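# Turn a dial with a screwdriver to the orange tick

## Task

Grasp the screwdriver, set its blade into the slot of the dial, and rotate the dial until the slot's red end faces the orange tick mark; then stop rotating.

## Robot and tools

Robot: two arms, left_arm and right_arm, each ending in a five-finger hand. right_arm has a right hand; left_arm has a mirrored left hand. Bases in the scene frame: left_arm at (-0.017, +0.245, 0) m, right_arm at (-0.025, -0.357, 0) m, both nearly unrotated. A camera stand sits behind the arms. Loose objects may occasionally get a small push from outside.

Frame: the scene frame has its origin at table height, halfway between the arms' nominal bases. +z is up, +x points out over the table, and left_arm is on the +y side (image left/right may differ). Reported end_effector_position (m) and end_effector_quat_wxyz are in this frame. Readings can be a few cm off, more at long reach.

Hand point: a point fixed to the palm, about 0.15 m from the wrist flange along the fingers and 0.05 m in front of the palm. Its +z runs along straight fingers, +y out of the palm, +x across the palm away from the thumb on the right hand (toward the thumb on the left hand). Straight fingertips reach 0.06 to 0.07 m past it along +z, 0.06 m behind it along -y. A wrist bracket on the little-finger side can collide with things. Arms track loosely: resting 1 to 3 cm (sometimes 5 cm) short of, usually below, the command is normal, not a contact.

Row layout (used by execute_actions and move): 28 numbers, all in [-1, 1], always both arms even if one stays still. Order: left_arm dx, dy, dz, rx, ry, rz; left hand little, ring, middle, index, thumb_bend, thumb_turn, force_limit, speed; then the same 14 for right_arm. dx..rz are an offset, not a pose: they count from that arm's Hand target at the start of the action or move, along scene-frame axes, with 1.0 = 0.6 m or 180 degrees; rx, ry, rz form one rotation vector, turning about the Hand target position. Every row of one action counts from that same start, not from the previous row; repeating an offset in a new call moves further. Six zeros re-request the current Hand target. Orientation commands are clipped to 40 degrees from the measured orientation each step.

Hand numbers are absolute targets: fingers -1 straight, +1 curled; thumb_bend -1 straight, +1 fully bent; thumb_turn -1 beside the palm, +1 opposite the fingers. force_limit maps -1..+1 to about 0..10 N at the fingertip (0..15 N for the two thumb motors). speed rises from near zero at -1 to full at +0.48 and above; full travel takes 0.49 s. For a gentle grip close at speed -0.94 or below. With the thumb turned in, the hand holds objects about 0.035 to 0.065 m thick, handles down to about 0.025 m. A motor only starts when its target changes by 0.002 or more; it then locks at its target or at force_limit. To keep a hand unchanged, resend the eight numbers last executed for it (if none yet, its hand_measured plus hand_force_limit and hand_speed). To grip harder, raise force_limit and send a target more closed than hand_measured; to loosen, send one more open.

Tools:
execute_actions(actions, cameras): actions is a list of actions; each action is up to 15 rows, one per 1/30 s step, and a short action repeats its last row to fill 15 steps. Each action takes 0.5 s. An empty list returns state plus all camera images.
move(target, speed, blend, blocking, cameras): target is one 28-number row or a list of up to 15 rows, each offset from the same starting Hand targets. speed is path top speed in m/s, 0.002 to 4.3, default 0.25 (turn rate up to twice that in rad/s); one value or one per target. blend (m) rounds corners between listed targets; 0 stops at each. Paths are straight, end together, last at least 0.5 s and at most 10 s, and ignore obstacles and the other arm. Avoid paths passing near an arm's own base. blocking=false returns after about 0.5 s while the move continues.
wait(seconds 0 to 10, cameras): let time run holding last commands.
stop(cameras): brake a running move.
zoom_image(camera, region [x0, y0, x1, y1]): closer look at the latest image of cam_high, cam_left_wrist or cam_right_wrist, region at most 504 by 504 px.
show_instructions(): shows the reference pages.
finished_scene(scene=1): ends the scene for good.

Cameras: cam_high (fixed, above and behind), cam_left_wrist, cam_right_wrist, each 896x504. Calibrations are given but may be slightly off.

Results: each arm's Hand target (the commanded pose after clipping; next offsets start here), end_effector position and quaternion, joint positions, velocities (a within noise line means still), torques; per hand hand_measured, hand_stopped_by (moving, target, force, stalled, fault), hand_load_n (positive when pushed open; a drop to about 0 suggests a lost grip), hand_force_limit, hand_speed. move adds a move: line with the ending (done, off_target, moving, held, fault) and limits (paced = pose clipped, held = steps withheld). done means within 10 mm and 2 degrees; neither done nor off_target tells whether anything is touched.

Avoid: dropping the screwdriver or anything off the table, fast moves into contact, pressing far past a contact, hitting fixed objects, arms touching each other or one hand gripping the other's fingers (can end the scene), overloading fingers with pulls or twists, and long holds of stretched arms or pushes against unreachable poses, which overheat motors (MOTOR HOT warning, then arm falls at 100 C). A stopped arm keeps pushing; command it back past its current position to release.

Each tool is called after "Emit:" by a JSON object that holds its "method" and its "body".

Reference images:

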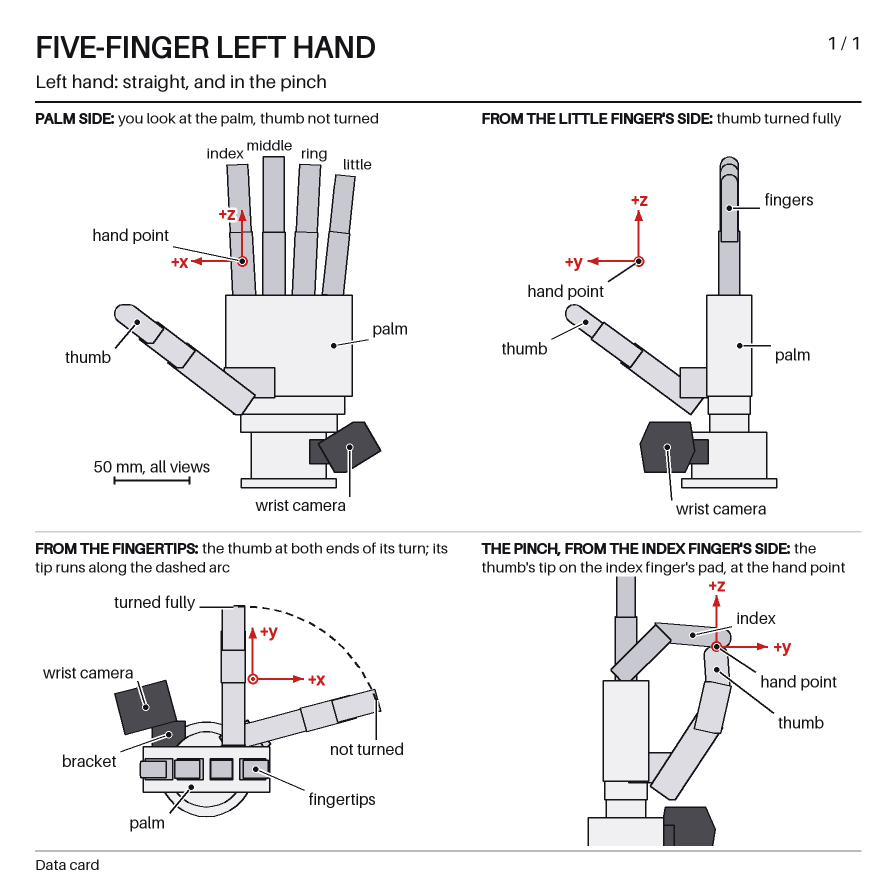

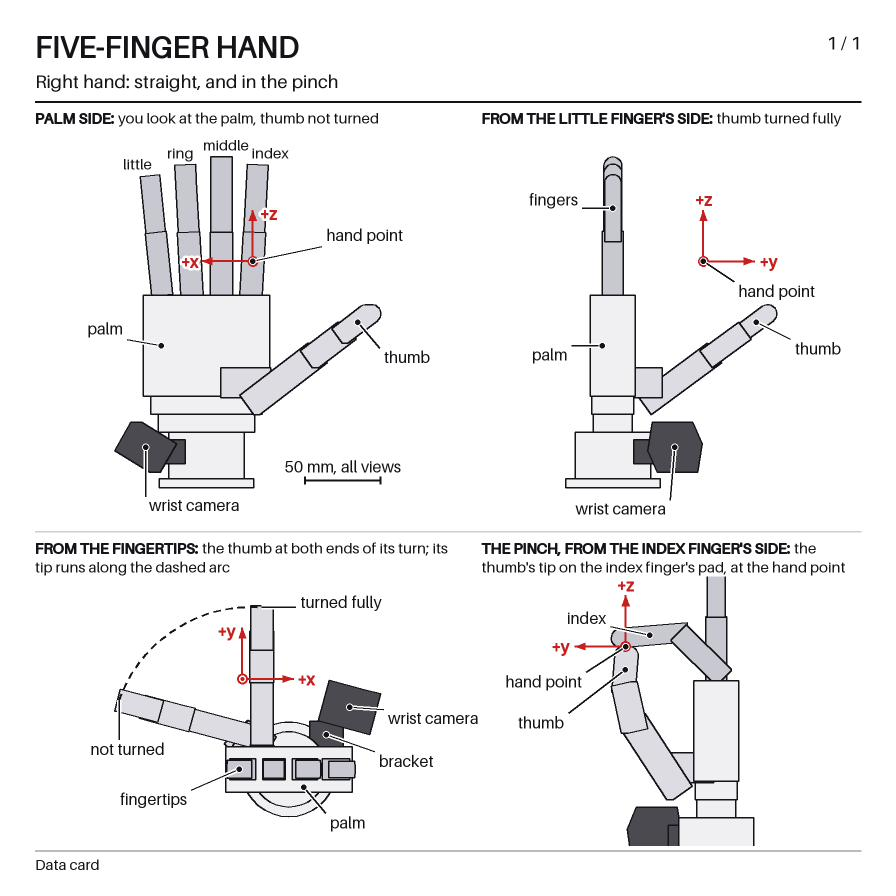

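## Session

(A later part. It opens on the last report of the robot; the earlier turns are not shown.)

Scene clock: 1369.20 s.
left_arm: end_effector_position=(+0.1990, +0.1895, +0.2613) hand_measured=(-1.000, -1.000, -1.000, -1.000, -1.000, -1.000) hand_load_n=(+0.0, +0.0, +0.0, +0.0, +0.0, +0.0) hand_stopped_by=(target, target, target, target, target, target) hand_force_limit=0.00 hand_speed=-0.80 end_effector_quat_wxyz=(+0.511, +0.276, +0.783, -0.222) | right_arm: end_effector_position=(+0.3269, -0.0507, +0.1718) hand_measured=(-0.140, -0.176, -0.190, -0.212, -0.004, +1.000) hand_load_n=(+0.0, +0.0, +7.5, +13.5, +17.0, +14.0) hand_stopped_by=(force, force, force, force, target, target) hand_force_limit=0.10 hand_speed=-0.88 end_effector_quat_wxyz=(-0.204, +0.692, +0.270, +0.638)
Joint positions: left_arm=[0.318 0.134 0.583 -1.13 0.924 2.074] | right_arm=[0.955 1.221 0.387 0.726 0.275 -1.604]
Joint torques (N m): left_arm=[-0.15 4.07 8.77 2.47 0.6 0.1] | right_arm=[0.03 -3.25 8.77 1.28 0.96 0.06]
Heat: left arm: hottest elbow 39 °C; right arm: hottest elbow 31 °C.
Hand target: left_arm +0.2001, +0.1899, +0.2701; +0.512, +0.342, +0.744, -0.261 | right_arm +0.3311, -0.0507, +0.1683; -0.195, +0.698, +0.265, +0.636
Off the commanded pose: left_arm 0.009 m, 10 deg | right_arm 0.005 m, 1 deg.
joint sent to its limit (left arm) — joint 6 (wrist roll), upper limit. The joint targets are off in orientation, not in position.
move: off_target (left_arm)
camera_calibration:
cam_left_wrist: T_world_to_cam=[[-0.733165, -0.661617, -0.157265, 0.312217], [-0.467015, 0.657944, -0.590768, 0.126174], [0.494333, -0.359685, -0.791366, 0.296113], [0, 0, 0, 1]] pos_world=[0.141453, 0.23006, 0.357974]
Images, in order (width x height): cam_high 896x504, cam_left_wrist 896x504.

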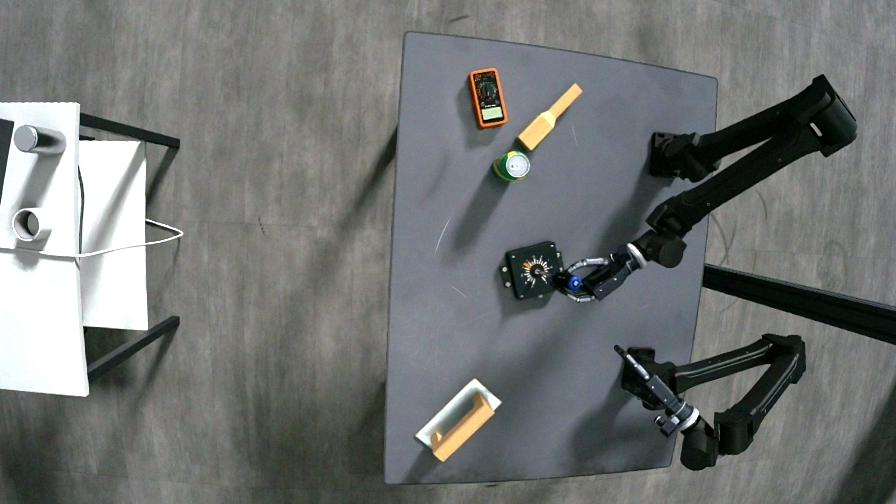

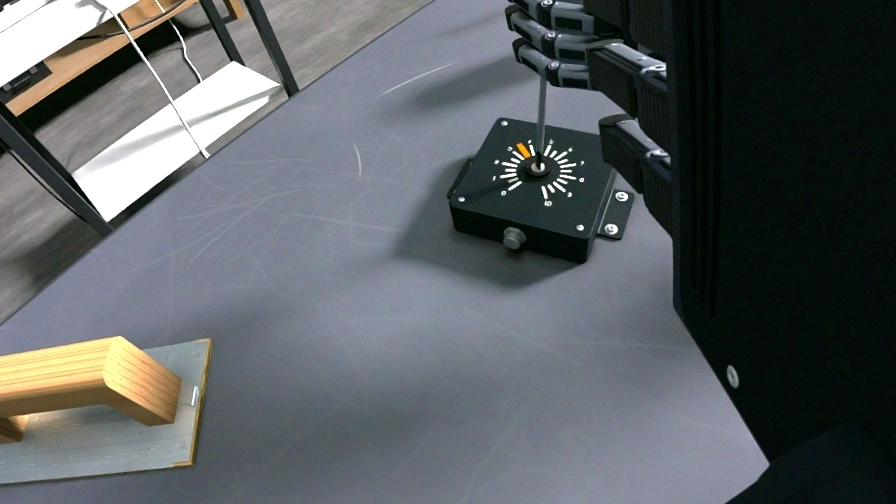

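Emit:
{"method": "move", "body": {"target": [0,0,0,0,0,0,-1,-1,-1,-1,-1,-1,0,-0.8, 0.005,0.0075,0.0,0,0,-0.0389,0.35,0.35,0.35,0.35,0,1,0.1,-0.88], "speed": 0.08, "cameras": ["cam_high","cam_left_wrist"]}}

Emit:
{"method": "zoom_image", "body": {"camera": "cam_left_wrist", "region": [500, 60, 580, 190]}}

Emit:
{"method": "zoom_image", "body": {"camera": "cam_left_wrist", "region": [520, 146, 556, 176]}}

Emit:
{"method": "zoom_image", "body": {"camera": "cam_high", "region": [520, 255, 600, 315]}}

Scene clock: 1389.30 s.
left_arm: end_effector_position=(+0.1990, +0.1895, +0.2613) hand_measured=(-1.000, -1.000, -1.000, -1.000, -1.000, -1.000) hand_load_n=(+0.0, +0.0, +0.0, +0.0, +0.0, +0.0) hand_stopped_by=(target, target, target, target, target, target) hand_force_limit=0.00 hand_speed=-0.80 end_effector_quat_wxyz=(+0.511, +0.276, +0.783, -0.222) | right_arm: end_effector_position=(+0.3293, -0.0471, +0.1717) hand_measured=(-0.140, -0.176, -0.190, -0.212, -0.004, +1.000) hand_load_n=(+0.0, +0.0, +8.5, +10.0, +15.0, +9.0) hand_stopped_by=(force, force, force, force, target, target) hand_force_limit=0.10 hand_speed=-0.88 end_effector_quat_wxyz=(-0.166, +0.708, +0.226, +0.648)
Joint positions: left_arm=[0.318 0.134 0.583 -1.13 0.924 2.074] | right_arm=[1.018 1.279 0.437 0.726 0.458 -1.578]
Joint torques (N m): left_arm=[0.26 3.9 8.99 2.69 0.51 0.07] | right_arm=[0.03 -3.43 8.98 1.2 0.9 0.05]
Heat: left arm: hottest elbow 39 °C; right arm: hottest elbow 31 °C.
Hand target: left_arm +0.2001, +0.1899, +0.2701; +0.512, +0.342, +0.744, -0.261 | right_arm +0.3341, -0.0462, +0.1683; -0.156, +0.713, +0.222, +0.646
Off the commanded pose: left_arm 0.009 m, 10 deg | right_arm 0.006 m, 1 deg.
joint sent to its limit (left arm) — joint 6 (wrist roll), upper limit. The joint targets are off in orientation, not in position.
move: off_target (left_arm)
camera_calibration:
cam_left_wrist: T_world_to_cam=[[-0.733165, -0.661617, -0.157265, 0.312217], [-0.467015, 0.657944, -0.590768, 0.126174], [0.494333, -0.359685, -0.791366, 0.296113], [0, 0, 0, 1]] pos_world=[0.141453, 0.23006, 0.357974]
Images, in order (width x height): cam_high 896x504, cam_left_wrist 896x504.

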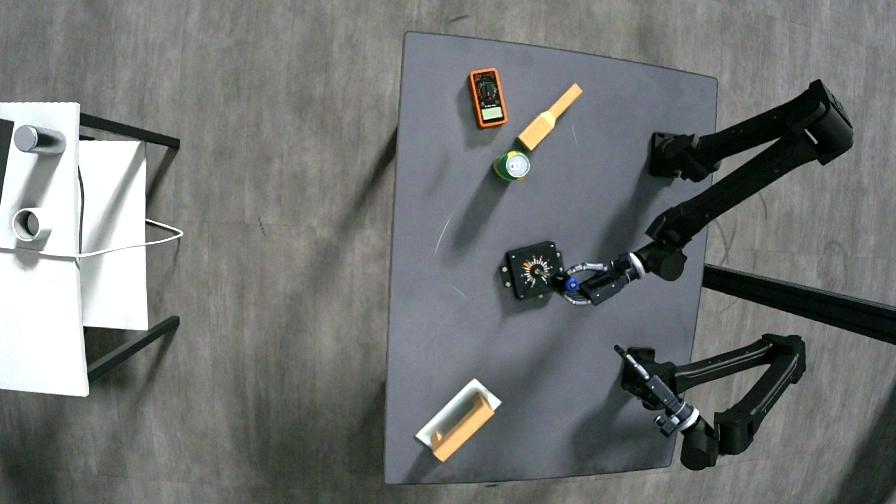

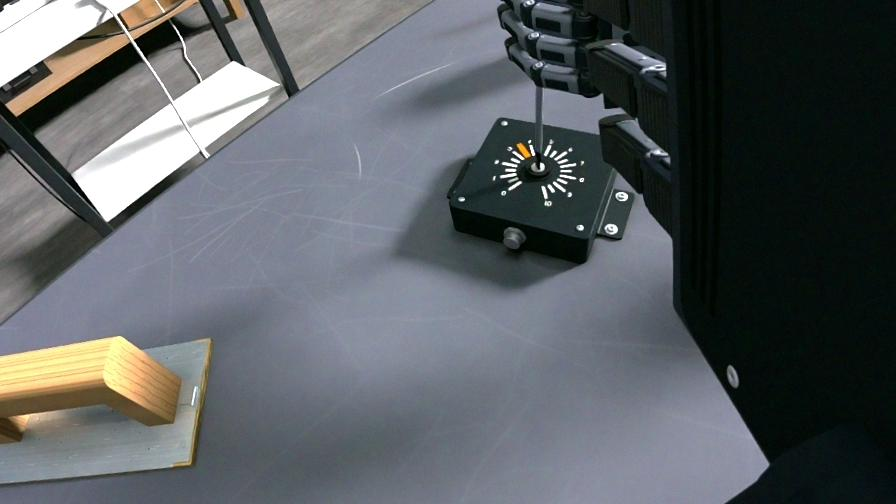

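Scaled by 3.877 from the camera's 896x504 image, which has a finer 1280x720 frame.

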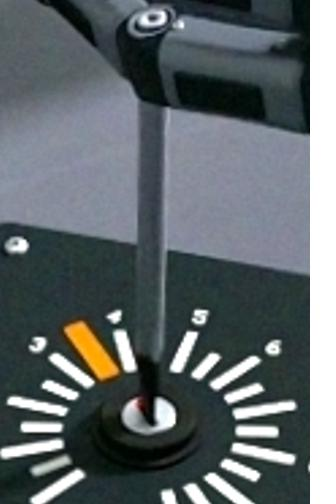

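Scaled by 14.000 from the camera's 896x504 image, which has a finer 1280x720 frame.

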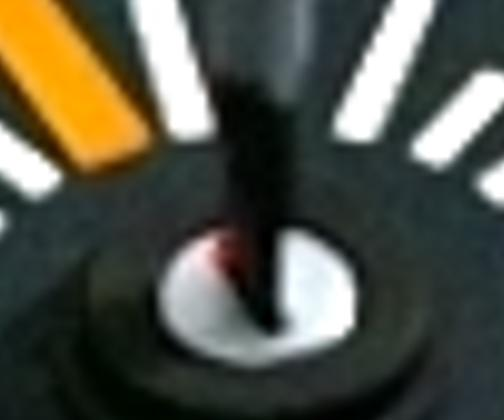

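Scaled by 6.300 from the camera's 896x504 image, which has a finer 1280x720 frame.

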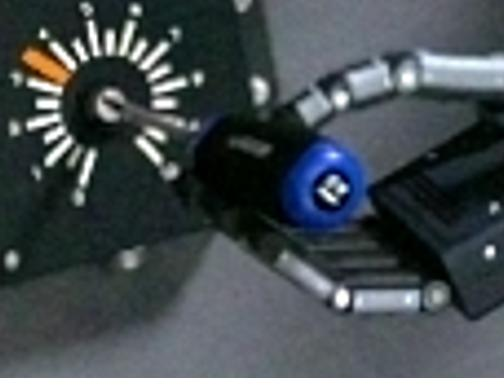

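Emit:
{"method": "zoom_image", "body": {"camera": "cam_left_wrist", "region": [526, 152, 550, 174]}}

Emit:
{"method": "zoom_image", "body": {"camera": "cam_high", "region": [528, 262, 548, 280]}}

Scaled by 21.000 from the camera's 896x504 image, which has a finer 1280x720 frame.

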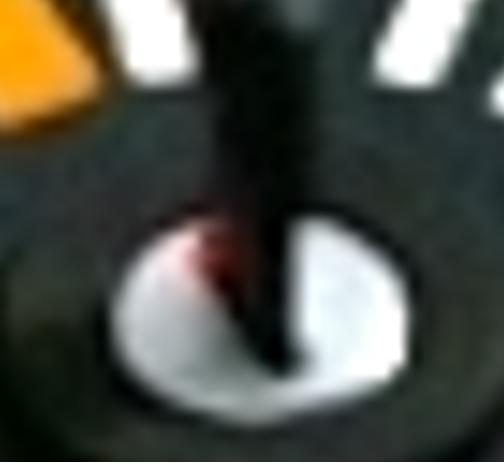

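Scaled by 25.200 from the camera's 896x504 image, which has a finer 1280x720 frame.

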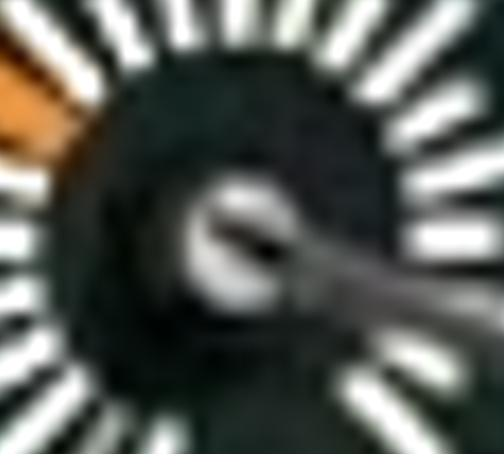

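Emit:
{"method": "zoom_image", "body": {"camera": "cam_left_wrist", "region": [530, 158, 546, 174]}}

Emit:
{"method": "zoom_image", "body": {"camera": "cam_high", "region": [532, 266, 544, 278]}}

Scaled by 31.500 from the camera's 896x504 image, which has a finer 1280x720 frame.

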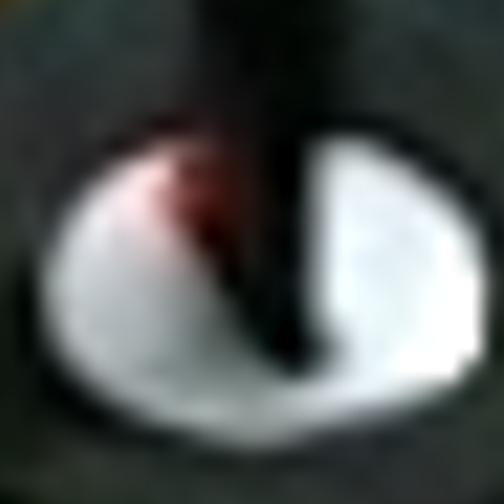

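Scaled by 42.000 from the camera's 896x504 image, which has a finer 1280x720 frame.

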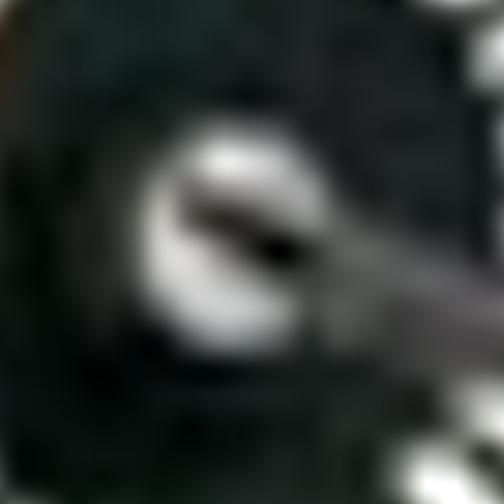

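Emit:
{"method": "move", "body": {"target": [0,0,0,0,0,0,-1,-1,-1,-1,-1,-1,0,-0.8, 0.0,0.0,0.08,0,0,0,0.35,0.35,0.35,0.35,0,1,0.1,-0.88], "speed": 0.08, "cameras": ["cam_high","cam_left_wrist"]}}

Emit:
{"method": "zoom_image", "body": {"camera": "cam_left_wrist", "region": [510, 136, 566, 194]}}

Emit:
{"method": "zoom_image", "body": {"camera": "cam_left_wrist", "region": [526, 152, 550, 176]}}

Emit:
{"method": "zoom_image", "body": {"camera": "cam_high", "region": [518, 256, 558, 286]}}

Scene clock: 1455.63 s.
left_arm: end_effector_position=(+0.1990, +0.1895, +0.2613) hand_measured=(-1.000, -1.000, -1.000, -1.000, -1.000, -1.000) hand_load_n=(+0.0, -0.5, +0.0, +0.0, +0.0, +0.0) hand_stopped_by=(target, target, target, target, target, target) hand_force_limit=0.00 hand_speed=-0.80 end_effector_quat_wxyz=(+0.511, +0.276, +0.783, -0.222) | right_arm: end_effector_position=(+0.3258, -0.0566, +0.1844) hand_measured=(-0.140, -0.176, -0.190, -0.210, -0.004, +1.000) hand_load_n=(+0.0, +2.5, +9.0, +4.5, +11.0, +1.0) hand_stopped_by=(force, force, force, force, target, target) hand_force_limit=0.10 hand_speed=-0.88 end_effector_quat_wxyz=(-0.147, +0.729, +0.232, +0.627)
Joint positions: left_arm=[0.318 0.134 0.583 -1.13 0.924 2.074] | right_arm=[1.018 1.178 0.47 0.514 0.475 -1.558]
Joint torques (N m): left_arm=[-0.5 4.37 8.81 2.35 0.53 0.1] | right_arm=[-0.15 -5.95 12.27 1.57 0.24 -0.17]
Heat: left arm: hottest elbow 39 °C; right arm: hottest elbow 33 °C.
Hand target: left_arm +0.2001, +0.1899, +0.2701; +0.512, +0.342, +0.744, -0.261 | right_arm +0.3341, -0.0462, +0.2163; -0.156, +0.713, +0.222, +0.646
Off the commanded pose: left_arm 0.009 m, 10 deg | right_arm 0.035 m, 3 deg.
joint sent to its limit (left arm) — joint 6 (wrist roll), upper limit. The joint targets are off in orientation, not in position.
move: off_target (left_arm, right_arm)
camera_calibration:
cam_left_wrist: T_world_to_cam=[[-0.733165, -0.661617, -0.157265, 0.312217], [-0.467015, 0.657944, -0.590768, 0.126174], [0.494333, -0.359685, -0.791366, 0.296113], [0, 0, 0, 1]] pos_world=[0.141453, 0.23006, 0.357974]
Images, in order (width x height): cam_high 896x504, cam_left_wrist 896x504.

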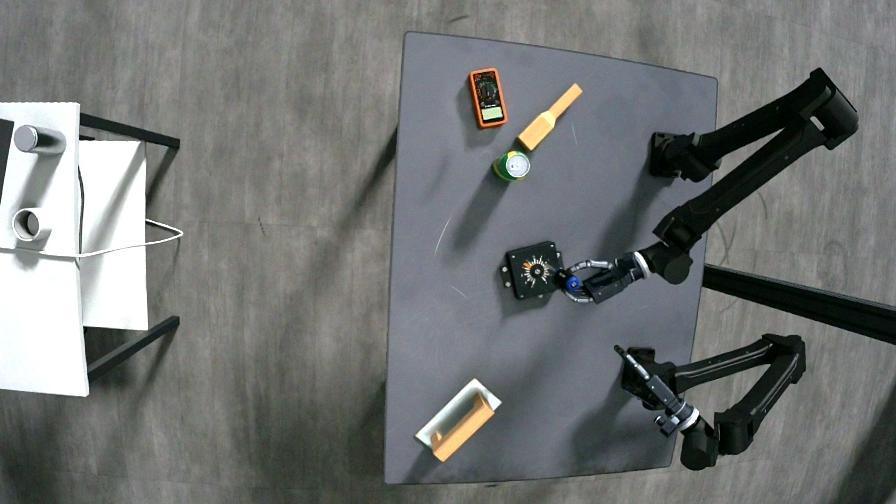

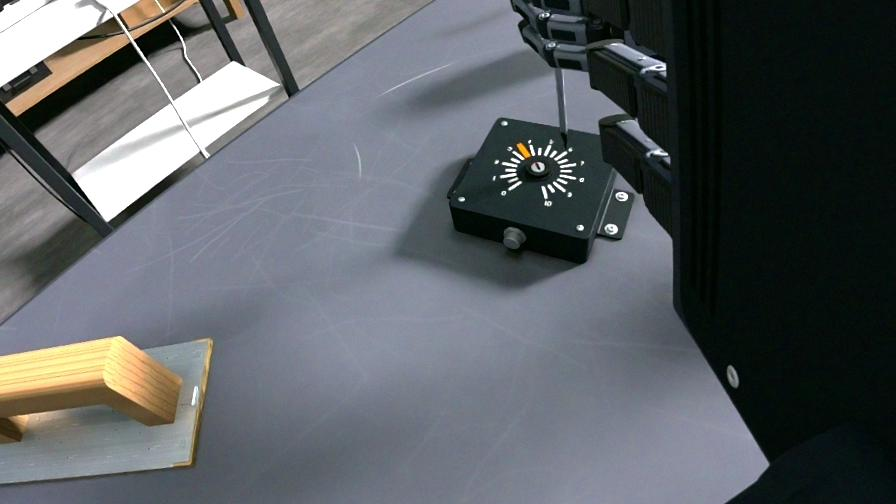

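Scaled by 8.690 from the camera's 896x504 image, which has a finer 1280x720 frame.

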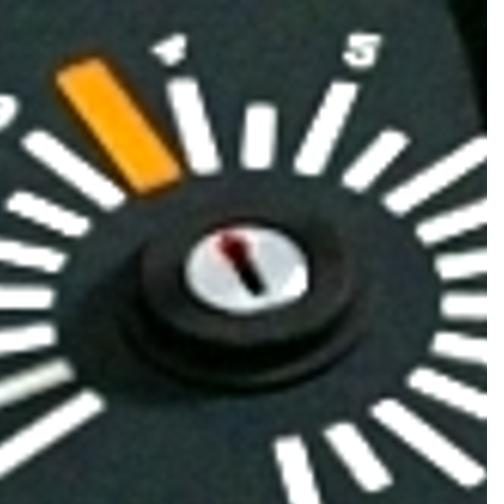

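Scaled by 21.000 from the camera's 896x504 image, which has a finer 1280x720 frame.

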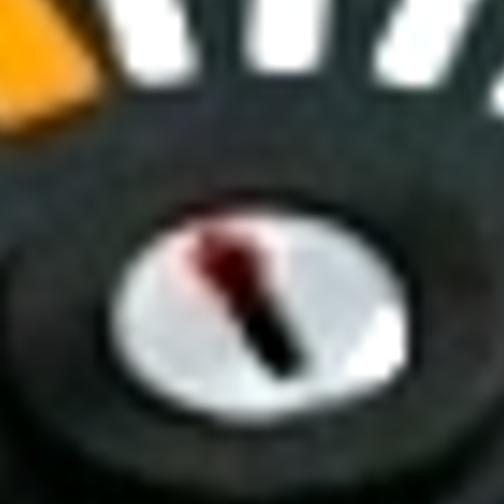

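Scaled by 12.600 from the camera's 896x504 image, which has a finer 1280x720 frame.

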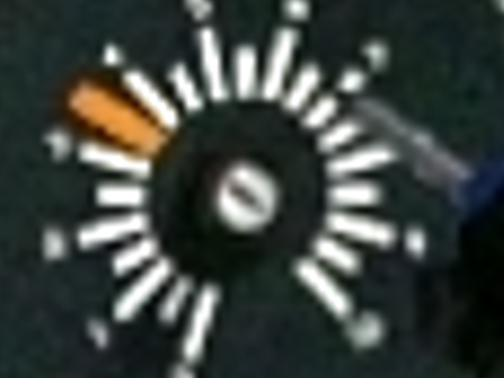

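Emit:
{"method": "move", "body": {"target": [[0,0,0,0,0,0,-1,-1,-1,-1,-1,-1,0,-0.8, 0.0,0.0,0.05,0,0,0,0.35,0.35,0.35,0.35,0,1,0.1,-0.88],[0,0,0,0,0,0,-1,-1,-1,-1,-1,-1,0,-0.8, -0.17,-0.2,0.12,0,0,0,0.35,0.35,0.35,0.35,0,1,0.1,-0.88],[0.09,-0.17,-0.118,0,0,0,-1,-1,-1,-1,-1,-1,0,-0.8, -0.17,-0.2,0.12,0,0,0,0.35,0.35,0.35,0.35,0,1,0.1,-0.88]], "speed": [0.15,0.2,0.15], "blend": [0.02,0,0], "cameras": ["cam_high","cam_left_wrist"]}}

Scene clock: 1492.50 s.
left_arm: end_effector_position=(+0.2517, +0.0934, +0.1931) hand_measured=(-1.000, -1.000, -1.000, -1.000, -1.000, -1.000) hand_load_n=(+0.0, +0.0, +0.0, +0.0, +0.0, +0.0) hand_stopped_by=(target, target, target, target, target, target) hand_force_limit=0.00 hand_speed=-0.80 end_effector_quat_wxyz=(+0.507, +0.341, +0.749, -0.256) | right_arm: end_effector_position=(+0.2344, -0.1671, +0.2768) hand_measured=(-0.140, -0.176, -0.190, -0.210, -0.004, +1.000) hand_load_n=(+0.0, +2.5, +9.0, +4.5, +11.0, +0.5) hand_stopped_by=(force, force, force, force, target, target) hand_force_limit=0.10 hand_speed=-0.88 end_effector_quat_wxyz=(-0.145, +0.719, +0.230, +0.640)
Joint positions: left_arm=[-0.413 0.296 0.338 -0.441 0.423 1.701] | right_arm=[1.157 0.433 0.408 -0.146 0.621 -1.558]
Joint torques (N m): left_arm=[-1.38 3.43 10.09 3.07 0.15 -0.11] | right_arm=[0.91 0.79 11.63 1.4 0.28 0.1]
Heat: left arm: hottest elbow 39 °C; right arm: hottest elbow 36 °C.
Hand target: left_arm +0.2541, +0.0879, +0.1994; +0.512, +0.342, +0.744, -0.261 | right_arm +0.2321, -0.1663, +0.2882; -0.156, +0.713, +0.222, +0.646
Off the commanded pose: left_arm 0.009 m, 1 deg | right_arm 0.012 m, 2 deg.
move: off_target (right_arm)
camera_calibration:
cam_left_wrist: T_world_to_cam=[[-0.820301, -0.540424, -0.187211, 0.292945], [-0.336083, 0.72033, -0.606773, 0.138052], [0.462768, -0.434818, -0.772515, 0.192956], [0, 0, 0, 1]] pos_world=[0.197406, 0.142772, 0.28767]
Images, in order (width x height): cam_high 896x504, cam_left_wrist 896x504.

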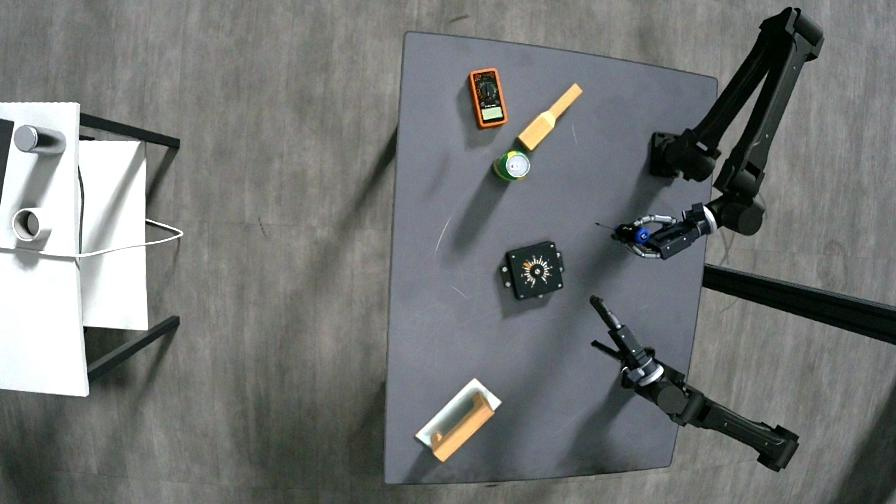

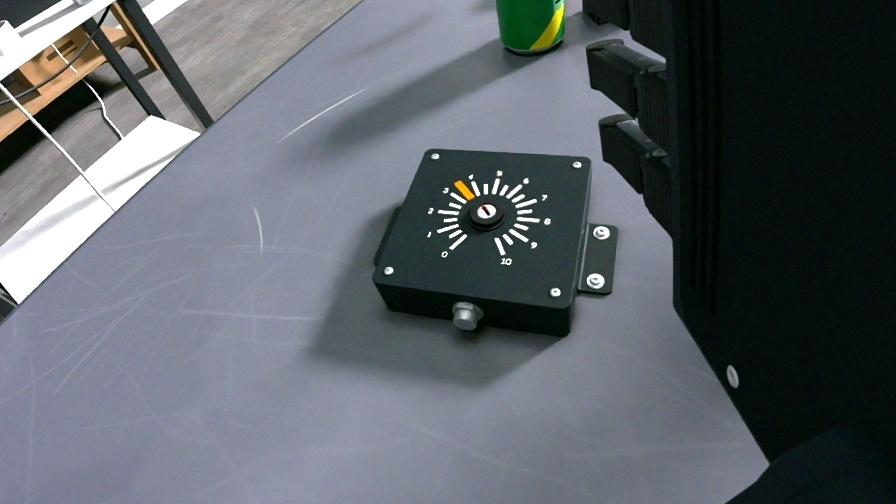

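Emit:
{"method": "zoom_image", "body": {"camera": "cam_left_wrist", "region": [436, 164, 546, 270]}}

Emit:
{"method": "zoom_image", "body": {"camera": "cam_left_wrist", "region": [470, 196, 504, 230]}}

Emit:
{"method": "zoom_image", "body": {"camera": "cam_high", "region": [522, 258, 554, 284]}}

Scaled by 4.582 from the camera's 896x504 image, which has a finer 1280x720 frame.

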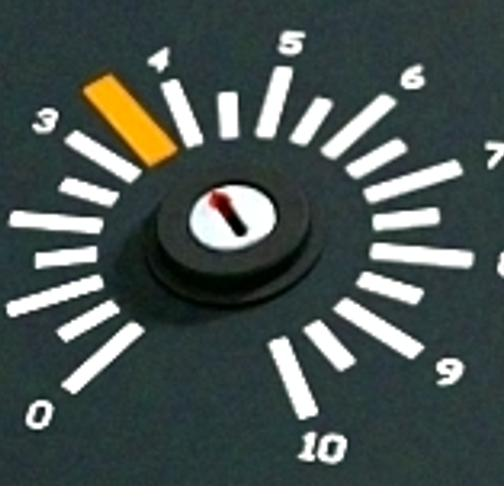

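Scaled by 14.824 from the camera's 896x504 image, which has a finer 1280x720 frame.

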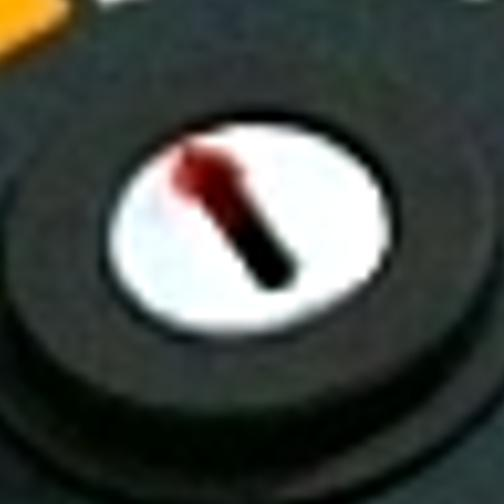

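Scaled by 15.750 from the camera's 896x504 image, which has a finer 1280x720 frame.

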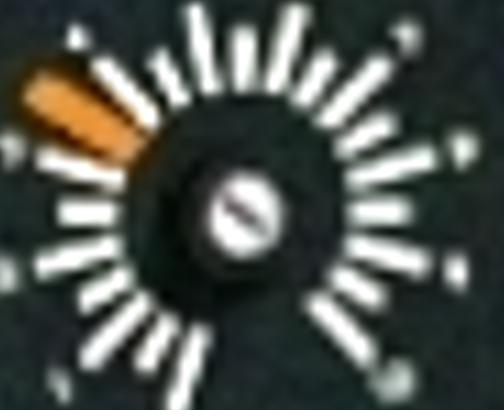

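Emit:
{"method": "move", "body": {"target": [[-0.065,0.1285,0.0927,0,0,0,-1,-1,-1,-1,-1,-1,0,-0.8, 0,0,0,0,0,0,0.35,0.35,0.35,0.35,0,1,0.1,-0.88],[-0.065,0.1285,0.0927,0,0,0,-1,-1,-1,-1,-1,-1,0,-0.8, 0.1398,0.2338,-0.067,0,0,0.0278,0.35,0.35,0.35,0.35,0,1,0.1,-0.88],[-0.065,0.1285,0.0927,0,0,0,-1,-1,-1,-1,-1,-1,0,-0.8, 0.1698,0.1955,-0.0837,0,0,0.0278,0.35,0.35,0.35,0.35,0,1,0.1,-0.88],[-0.065,0.1285,0.0927,0,0,0,-1,-1,-1,-1,-1,-1,0,-0.8, 0.1698,0.1955,-0.1503,0,0,0.0278,0.35,0.35,0.35,0.35,0,1,0.1,-0.88]], "speed": [0.2,0.2,0.12,0.1], "blend": [0.0,0,0,0], "cameras": ["cam_high","cam_left_wrist"]}}

Emit:
{"method": "zoom_image", "body": {"camera": "cam_left_wrist", "region": [480, 60, 600, 220]}}

Emit:
{"method": "zoom_image", "body": {"camera": "cam_high", "region": [520, 255, 600, 315]}}

Scene clock: 1554.53 s.
left_arm: end_effector_position=(+0.2127, +0.1609, +0.2274) hand_measured=(-1.000, -1.000, -1.000, -1.000, -1.000, -1.000) hand_load_n=(+0.0, +0.0, +0.0, +0.5, +0.0, +0.0) hand_stopped_by=(target, target, target, target, target, target) hand_force_limit=0.00 hand_speed=-0.80 end_effector_quat_wxyz=(+0.501, +0.330, +0.754, -0.268) | right_arm: end_effector_position=(+0.3291, -0.0489, +0.1900) hand_measured=(-0.140, -0.176, -0.190, -0.210, -0.004, +1.000) hand_load_n=(+0.0, +2.5, +9.0, +5.0, +11.0, +1.0) hand_stopped_by=(force, force, force, force, target, target) hand_force_limit=0.10 hand_speed=-0.88 end_effector_quat_wxyz=(-0.187, +0.712, +0.252, +0.628)
Joint positions: left_arm=[0.199 0.165 0.473 -0.981 0.966 2.073] | right_arm=[0.978 1.163 0.453 0.561 0.347 -1.571]
Joint torques (N m): left_arm=[0.91 5.77 13.26 1.03 0.56 0.09] | right_arm=[-0.56 -3.78 8.72 2.37 -0.08 -0.22]
Heat: left arm: hottest elbow 38 °C; right arm: hottest elbow 38 °C.
Hand target: left_arm +0.2151, +0.1650, +0.2550; +0.512, +0.342, +0.744, -0.261 | right_arm +0.3340, -0.0488, +0.1981; -0.184, +0.703, +0.253, +0.639
Off the commanded pose: left_arm 0.028 m, 2 deg | right_arm 0.009 m, 2 deg.
joint sent to its limit (left arm) — joint 6 (wrist roll), upper limit. The joint targets still meet the commanded pose.
move: off_target (left_arm)
camera_calibration:
cam_left_wrist: T_world_to_cam=[[-0.822318, -0.547773, -0.154073, 0.298041], [-0.355381, 0.705852, -0.612762, 0.104923], [0.444407, -0.44913, -0.775103, 0.273673], [0, 0, 0, 1]] pos_world=[0.16075, 0.212114, 0.322338]
Images, in order (width x height): cam_high 896x504, cam_left_wrist 896x504.

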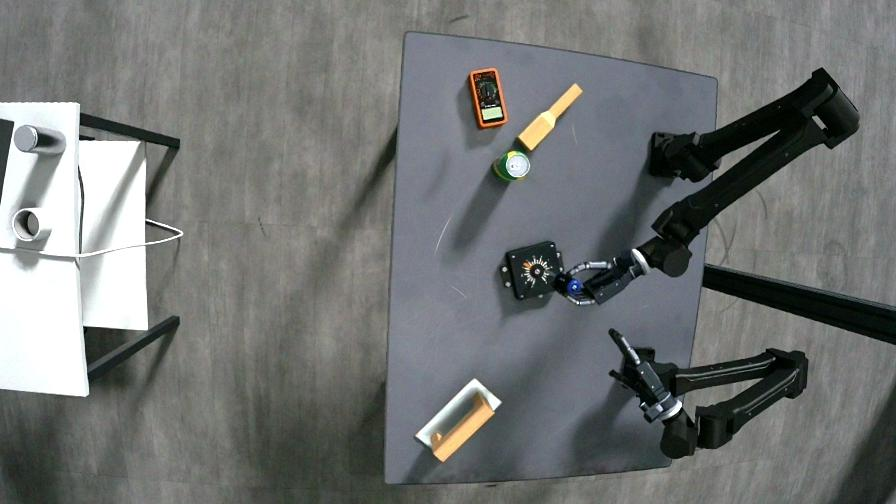

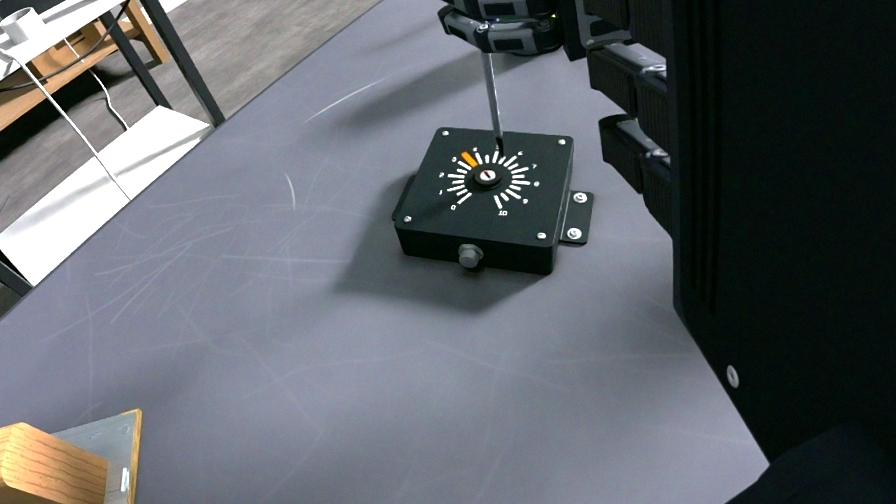

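Scaled by 3.150 from the camera's 896x504 image, which has a finer 1280x720 frame.

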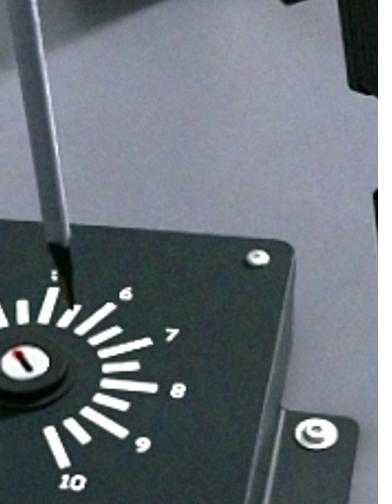

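Scaled by 6.300 from the camera's 896x504 image, which has a finer 1280x720 frame.

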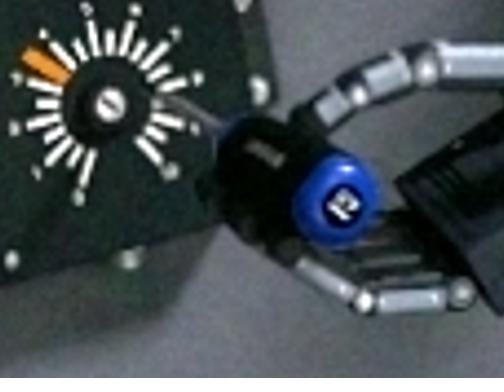

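Emit:
{"method": "move", "body": {"target": [[0,0,0,0,0,0,-1,-1,-1,-1,-1,-1,0,-0.8, -0.021,0.043,0.08,0.0089,-0.0185,0,0.35,0.35,0.35,0.35,0,1,0.1,-0.88],[0,0,0,0,0,0,-1,-1,-1,-1,-1,-1,0,-0.8, 0.0088,0.005,0.06,0.0089,-0.0185,0,0.35,0.35,0.35,0.35,0,1,0.1,-0.88],[0,0,0,0,0,0,-1,-1,-1,-1,-1,-1,0,-0.8, 0.0088,0.005,-0.01,0.0089,-0.0185,0,0.35,0.35,0.35,0.35,0,1,0.1,-0.88]], "speed": [0.15,0.12,0.1], "blend": [0.0,0,0], "cameras": ["cam_high","cam_left_wrist"]}}

Emit:
{"method": "zoom_image", "body": {"camera": "cam_left_wrist", "region": [450, 70, 540, 200]}}

Emit:
{"method": "zoom_image", "body": {"camera": "cam_high", "region": [520, 255, 600, 315]}}

Emit:
{"method": "zoom_image", "body": {"camera": "cam_high", "region": [530, 262, 554, 280]}}

Scene clock: 1589.83 s.
left_arm: end_effector_position=(+0.2127, +0.1609, +0.2274) hand_measured=(-1.000, -1.000, -1.000, -1.000, -1.000, -1.000) hand_load_n=(+0.0, +0.0, +0.0, +0.0, +0.0, +0.0) hand_stopped_by=(target, target, target, target, target, target) hand_force_limit=0.00 hand_speed=-0.80 end_effector_quat_wxyz=(+0.501, +0.330, +0.754, -0.268) | right_arm: end_effector_position=(+0.3348, -0.0459, +0.1838) hand_measured=(-0.140, -0.176, -0.190, -0.210, -0.004, +1.000) hand_load_n=(+0.0, +3.0, +9.0, +4.5, +11.0, +0.5) hand_stopped_by=(force, force, force, force, target, target) hand_force_limit=0.10 hand_speed=-0.88 end_effector_quat_wxyz=(-0.189, +0.691, +0.249, +0.652)
Joint positions: left_arm=[0.199 0.165 0.473 -0.981 0.966 2.073] | right_arm=[0.973 1.245 0.427 0.736 0.346 -1.606]
Joint torques (N m): left_arm=[0.62 5.89 13.01 1.18 0.53 0.04] | right_arm=[-0.62 -4.89 8.09 2.35 -0.09 -0.27]
Heat: left arm: hottest elbow 40 °C; right arm: hottest elbow 37 °C.
Hand target: left_arm +0.2151, +0.1650, +0.2550; +0.512, +0.342, +0.744, -0.261 | right_arm +0.3392, -0.0459, +0.1920; -0.186, +0.681, +0.249, +0.662
Off the commanded pose: left_arm 0.028 m, 2 deg | right_arm 0.009 m, 2 deg.
joint sent to its limit (left arm) — joint 6 (wrist roll), upper limit. The joint targets still meet the commanded pose.
move: off_target (left_arm)
camera_calibration:
cam_left_wrist: T_world_to_cam=[[-0.822318, -0.547773, -0.154073, 0.298041], [-0.355381, 0.705852, -0.612762, 0.104923], [0.444407, -0.44913, -0.775103, 0.273673], [0, 0, 0, 1]] pos_world=[0.16075, 0.212114, 0.322338]
Images, in order (width x height): cam_high 896x504, cam_left_wrist 896x504.

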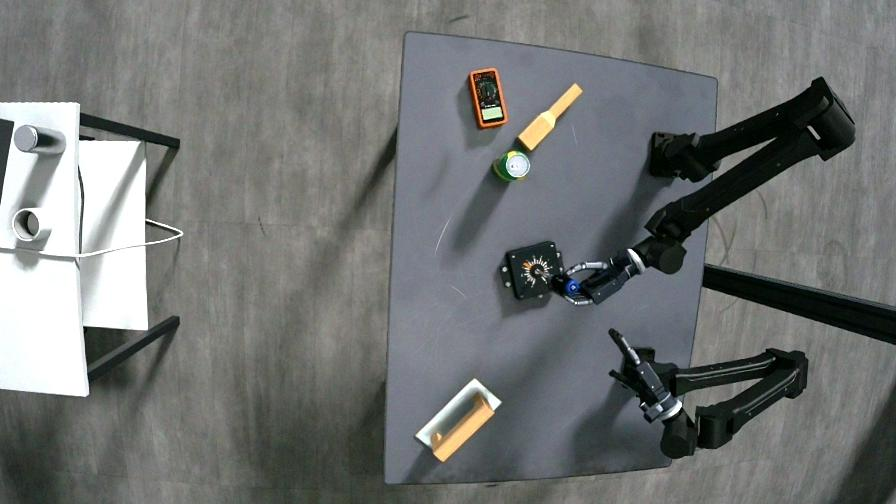

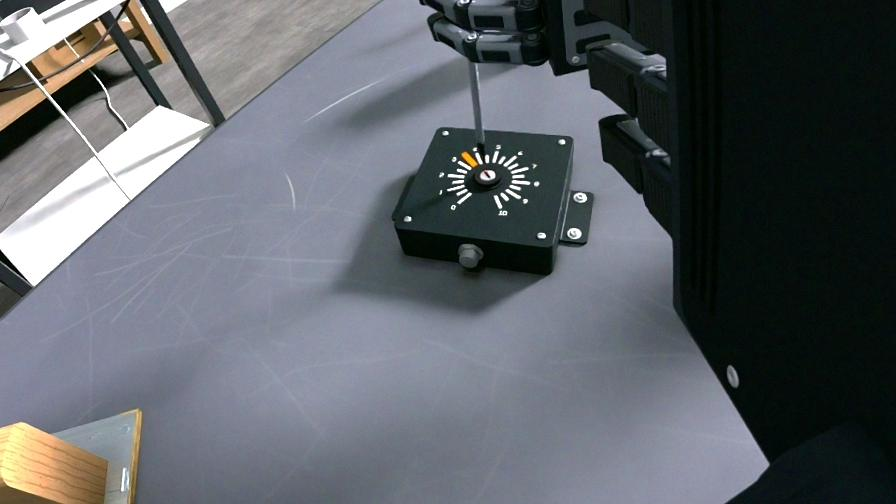

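Scaled by 3.877 from the camera's 896x504 image, which has a finer 1280x720 frame.

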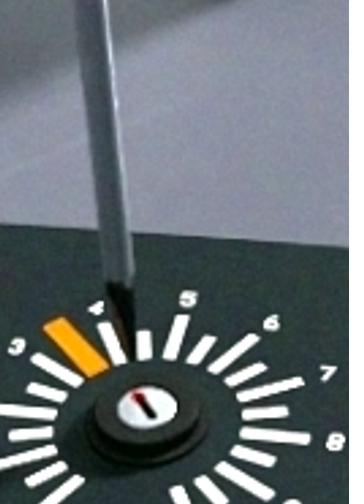

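Scaled by 6.300 from the camera's 896x504 image, which has a finer 1280x720 frame.

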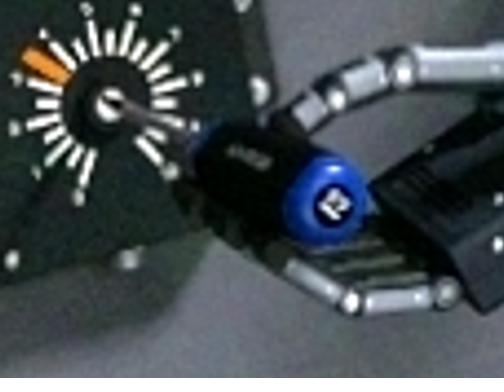

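Scaled by 21.000 from the camera's 896x504 image, which has a finer 1280x720 frame.

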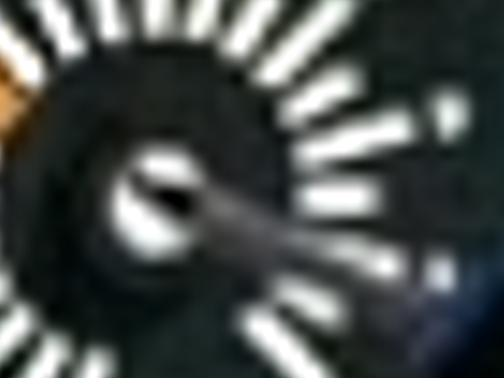

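Emit:
{"method": "move", "body": {"target": [[0,0,0,0,0,0,-1,-1,-1,-1,-1,-1,0,-0.8, -0.036,0.0405,0.08,0,0,0,0.35,0.35,0.35,0.35,0,1,0.1,-0.88],[0,0,0,0,0,0,-1,-1,-1,-1,-1,-1,0,-0.8, -0.0063,0.0025,0.06,0,0,0,0.35,0.35,0.35,0.35,0,1,0.1,-0.88],[0,0,0,0,0,0,-1,-1,-1,-1,-1,-1,0,-0.8, -0.0063,0.0025,-0.011,0,0,0,0.35,0.35,0.35,0.35,0,1,0.1,-0.88]], "speed": [0.15,0.12,0.1], "blend": [0.0,0,0], "cameras": ["cam_high","cam_left_wrist"]}}

Emit:
{"method": "zoom_image", "body": {"camera": "cam_left_wrist", "region": [468, 150, 504, 186]}}

Emit:
{"method": "zoom_image", "body": {"camera": "cam_high", "region": [530, 262, 554, 280]}}

Scene clock: 1634.60 s.
left_arm: end_effector_position=(+0.2127, +0.1609, +0.2274) hand_measured=(-1.000, -1.000, -1.000, -1.000, -1.000, -1.000) hand_load_n=(+0.0, +0.0, +0.0, +0.0, +0.0, +0.0) hand_stopped_by=(target, target, target, target, target, target) hand_force_limit=0.00 hand_speed=-0.80 end_effector_quat_wxyz=(+0.501, +0.330, +0.754, -0.268) | right_arm: end_effector_position=(+0.3313, -0.0443, +0.1781) hand_measured=(-0.140, -0.176, -0.190, -0.210, -0.004, +1.000) hand_load_n=(+0.5, +2.5, +9.0, +4.5, +11.0, +1.0) hand_stopped_by=(force, force, force, force, target, target) hand_force_limit=0.10 hand_speed=-0.88 end_effector_quat_wxyz=(-0.189, +0.690, +0.249, +0.653)
Joint positions: left_arm=[0.199 0.165 0.473 -0.981 0.966 2.073] | right_arm=[0.986 1.264 0.418 0.765 0.359 -1.607]
Joint torques (N m): left_arm=[0.56 6.36 12.93 1.21 0.52 0.05] | right_arm=[-0.44 -4.78 7.84 2.35 -0.09 -0.2]
Heat: left arm: hottest elbow 41 °C; right arm: hottest elbow 34 °C.
Hand target: left_arm +0.2151, +0.1650, +0.2550; +0.512, +0.342, +0.744, -0.261 | right_arm +0.3355, -0.0443, +0.1855; -0.186, +0.681, +0.249, +0.662
Off the commanded pose: left_arm 0.028 m, 2 deg | right_arm 0.008 m, 2 deg.
joint sent to its limit (left arm) — joint 6 (wrist roll), upper limit. The joint targets still meet the commanded pose.
move: off_target (left_arm)
camera_calibration:
cam_left_wrist: T_world_to_cam=[[-0.822318, -0.547773, -0.154073, 0.298041], [-0.355381, 0.705852, -0.612762, 0.104923], [0.444407, -0.44913, -0.775103, 0.273673], [0, 0, 0, 1]] pos_world=[0.16075, 0.212114, 0.322338]
Images, in order (width x height): cam_high 896x504, cam_left_wrist 896x504.

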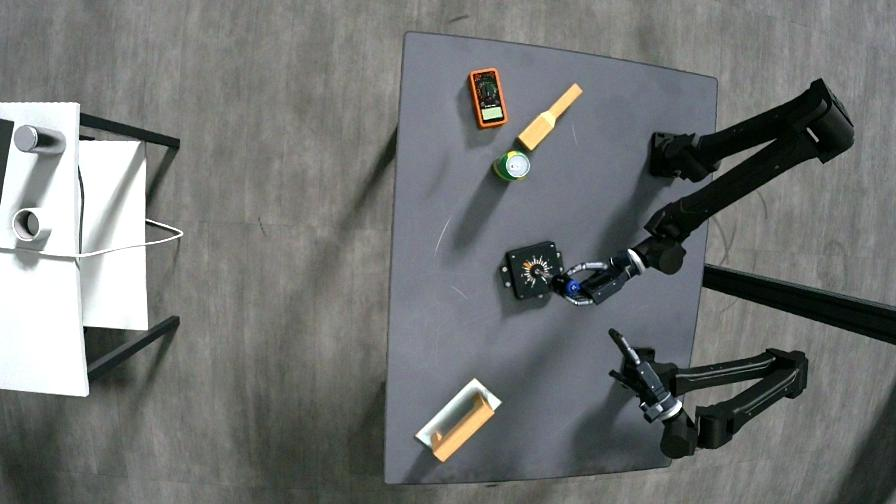

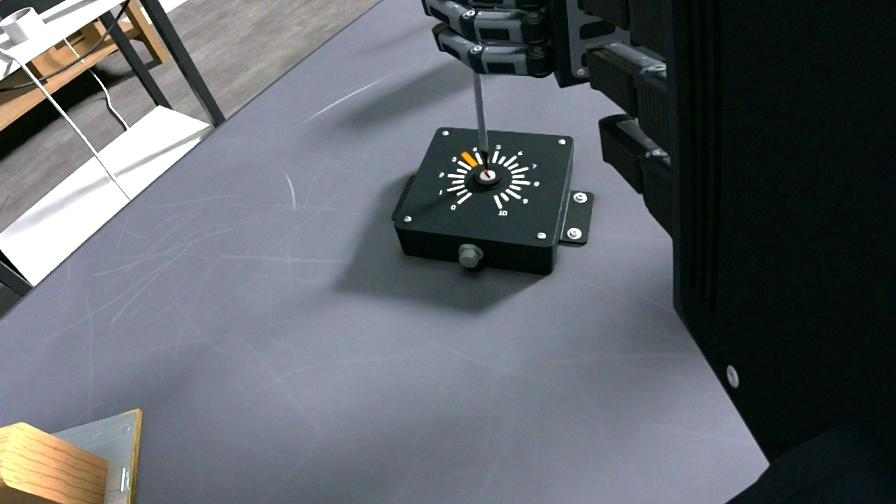

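Scaled by 14.000 from the camera's 896x504 image, which has a finer 1280x720 frame.

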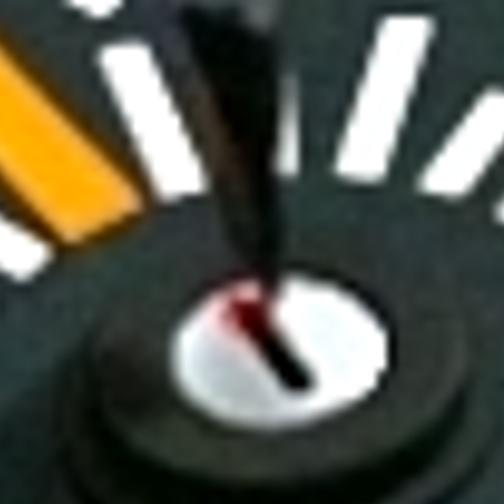

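Scaled by 21.000 from the camera's 896x504 image, which has a finer 1280x720 frame.

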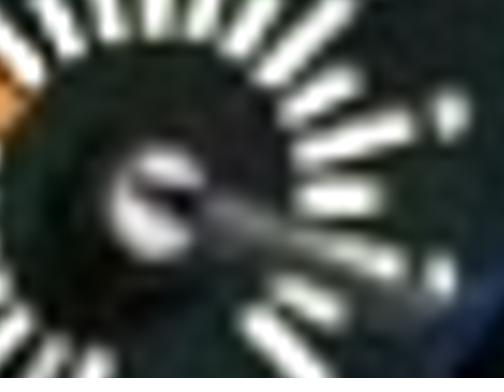

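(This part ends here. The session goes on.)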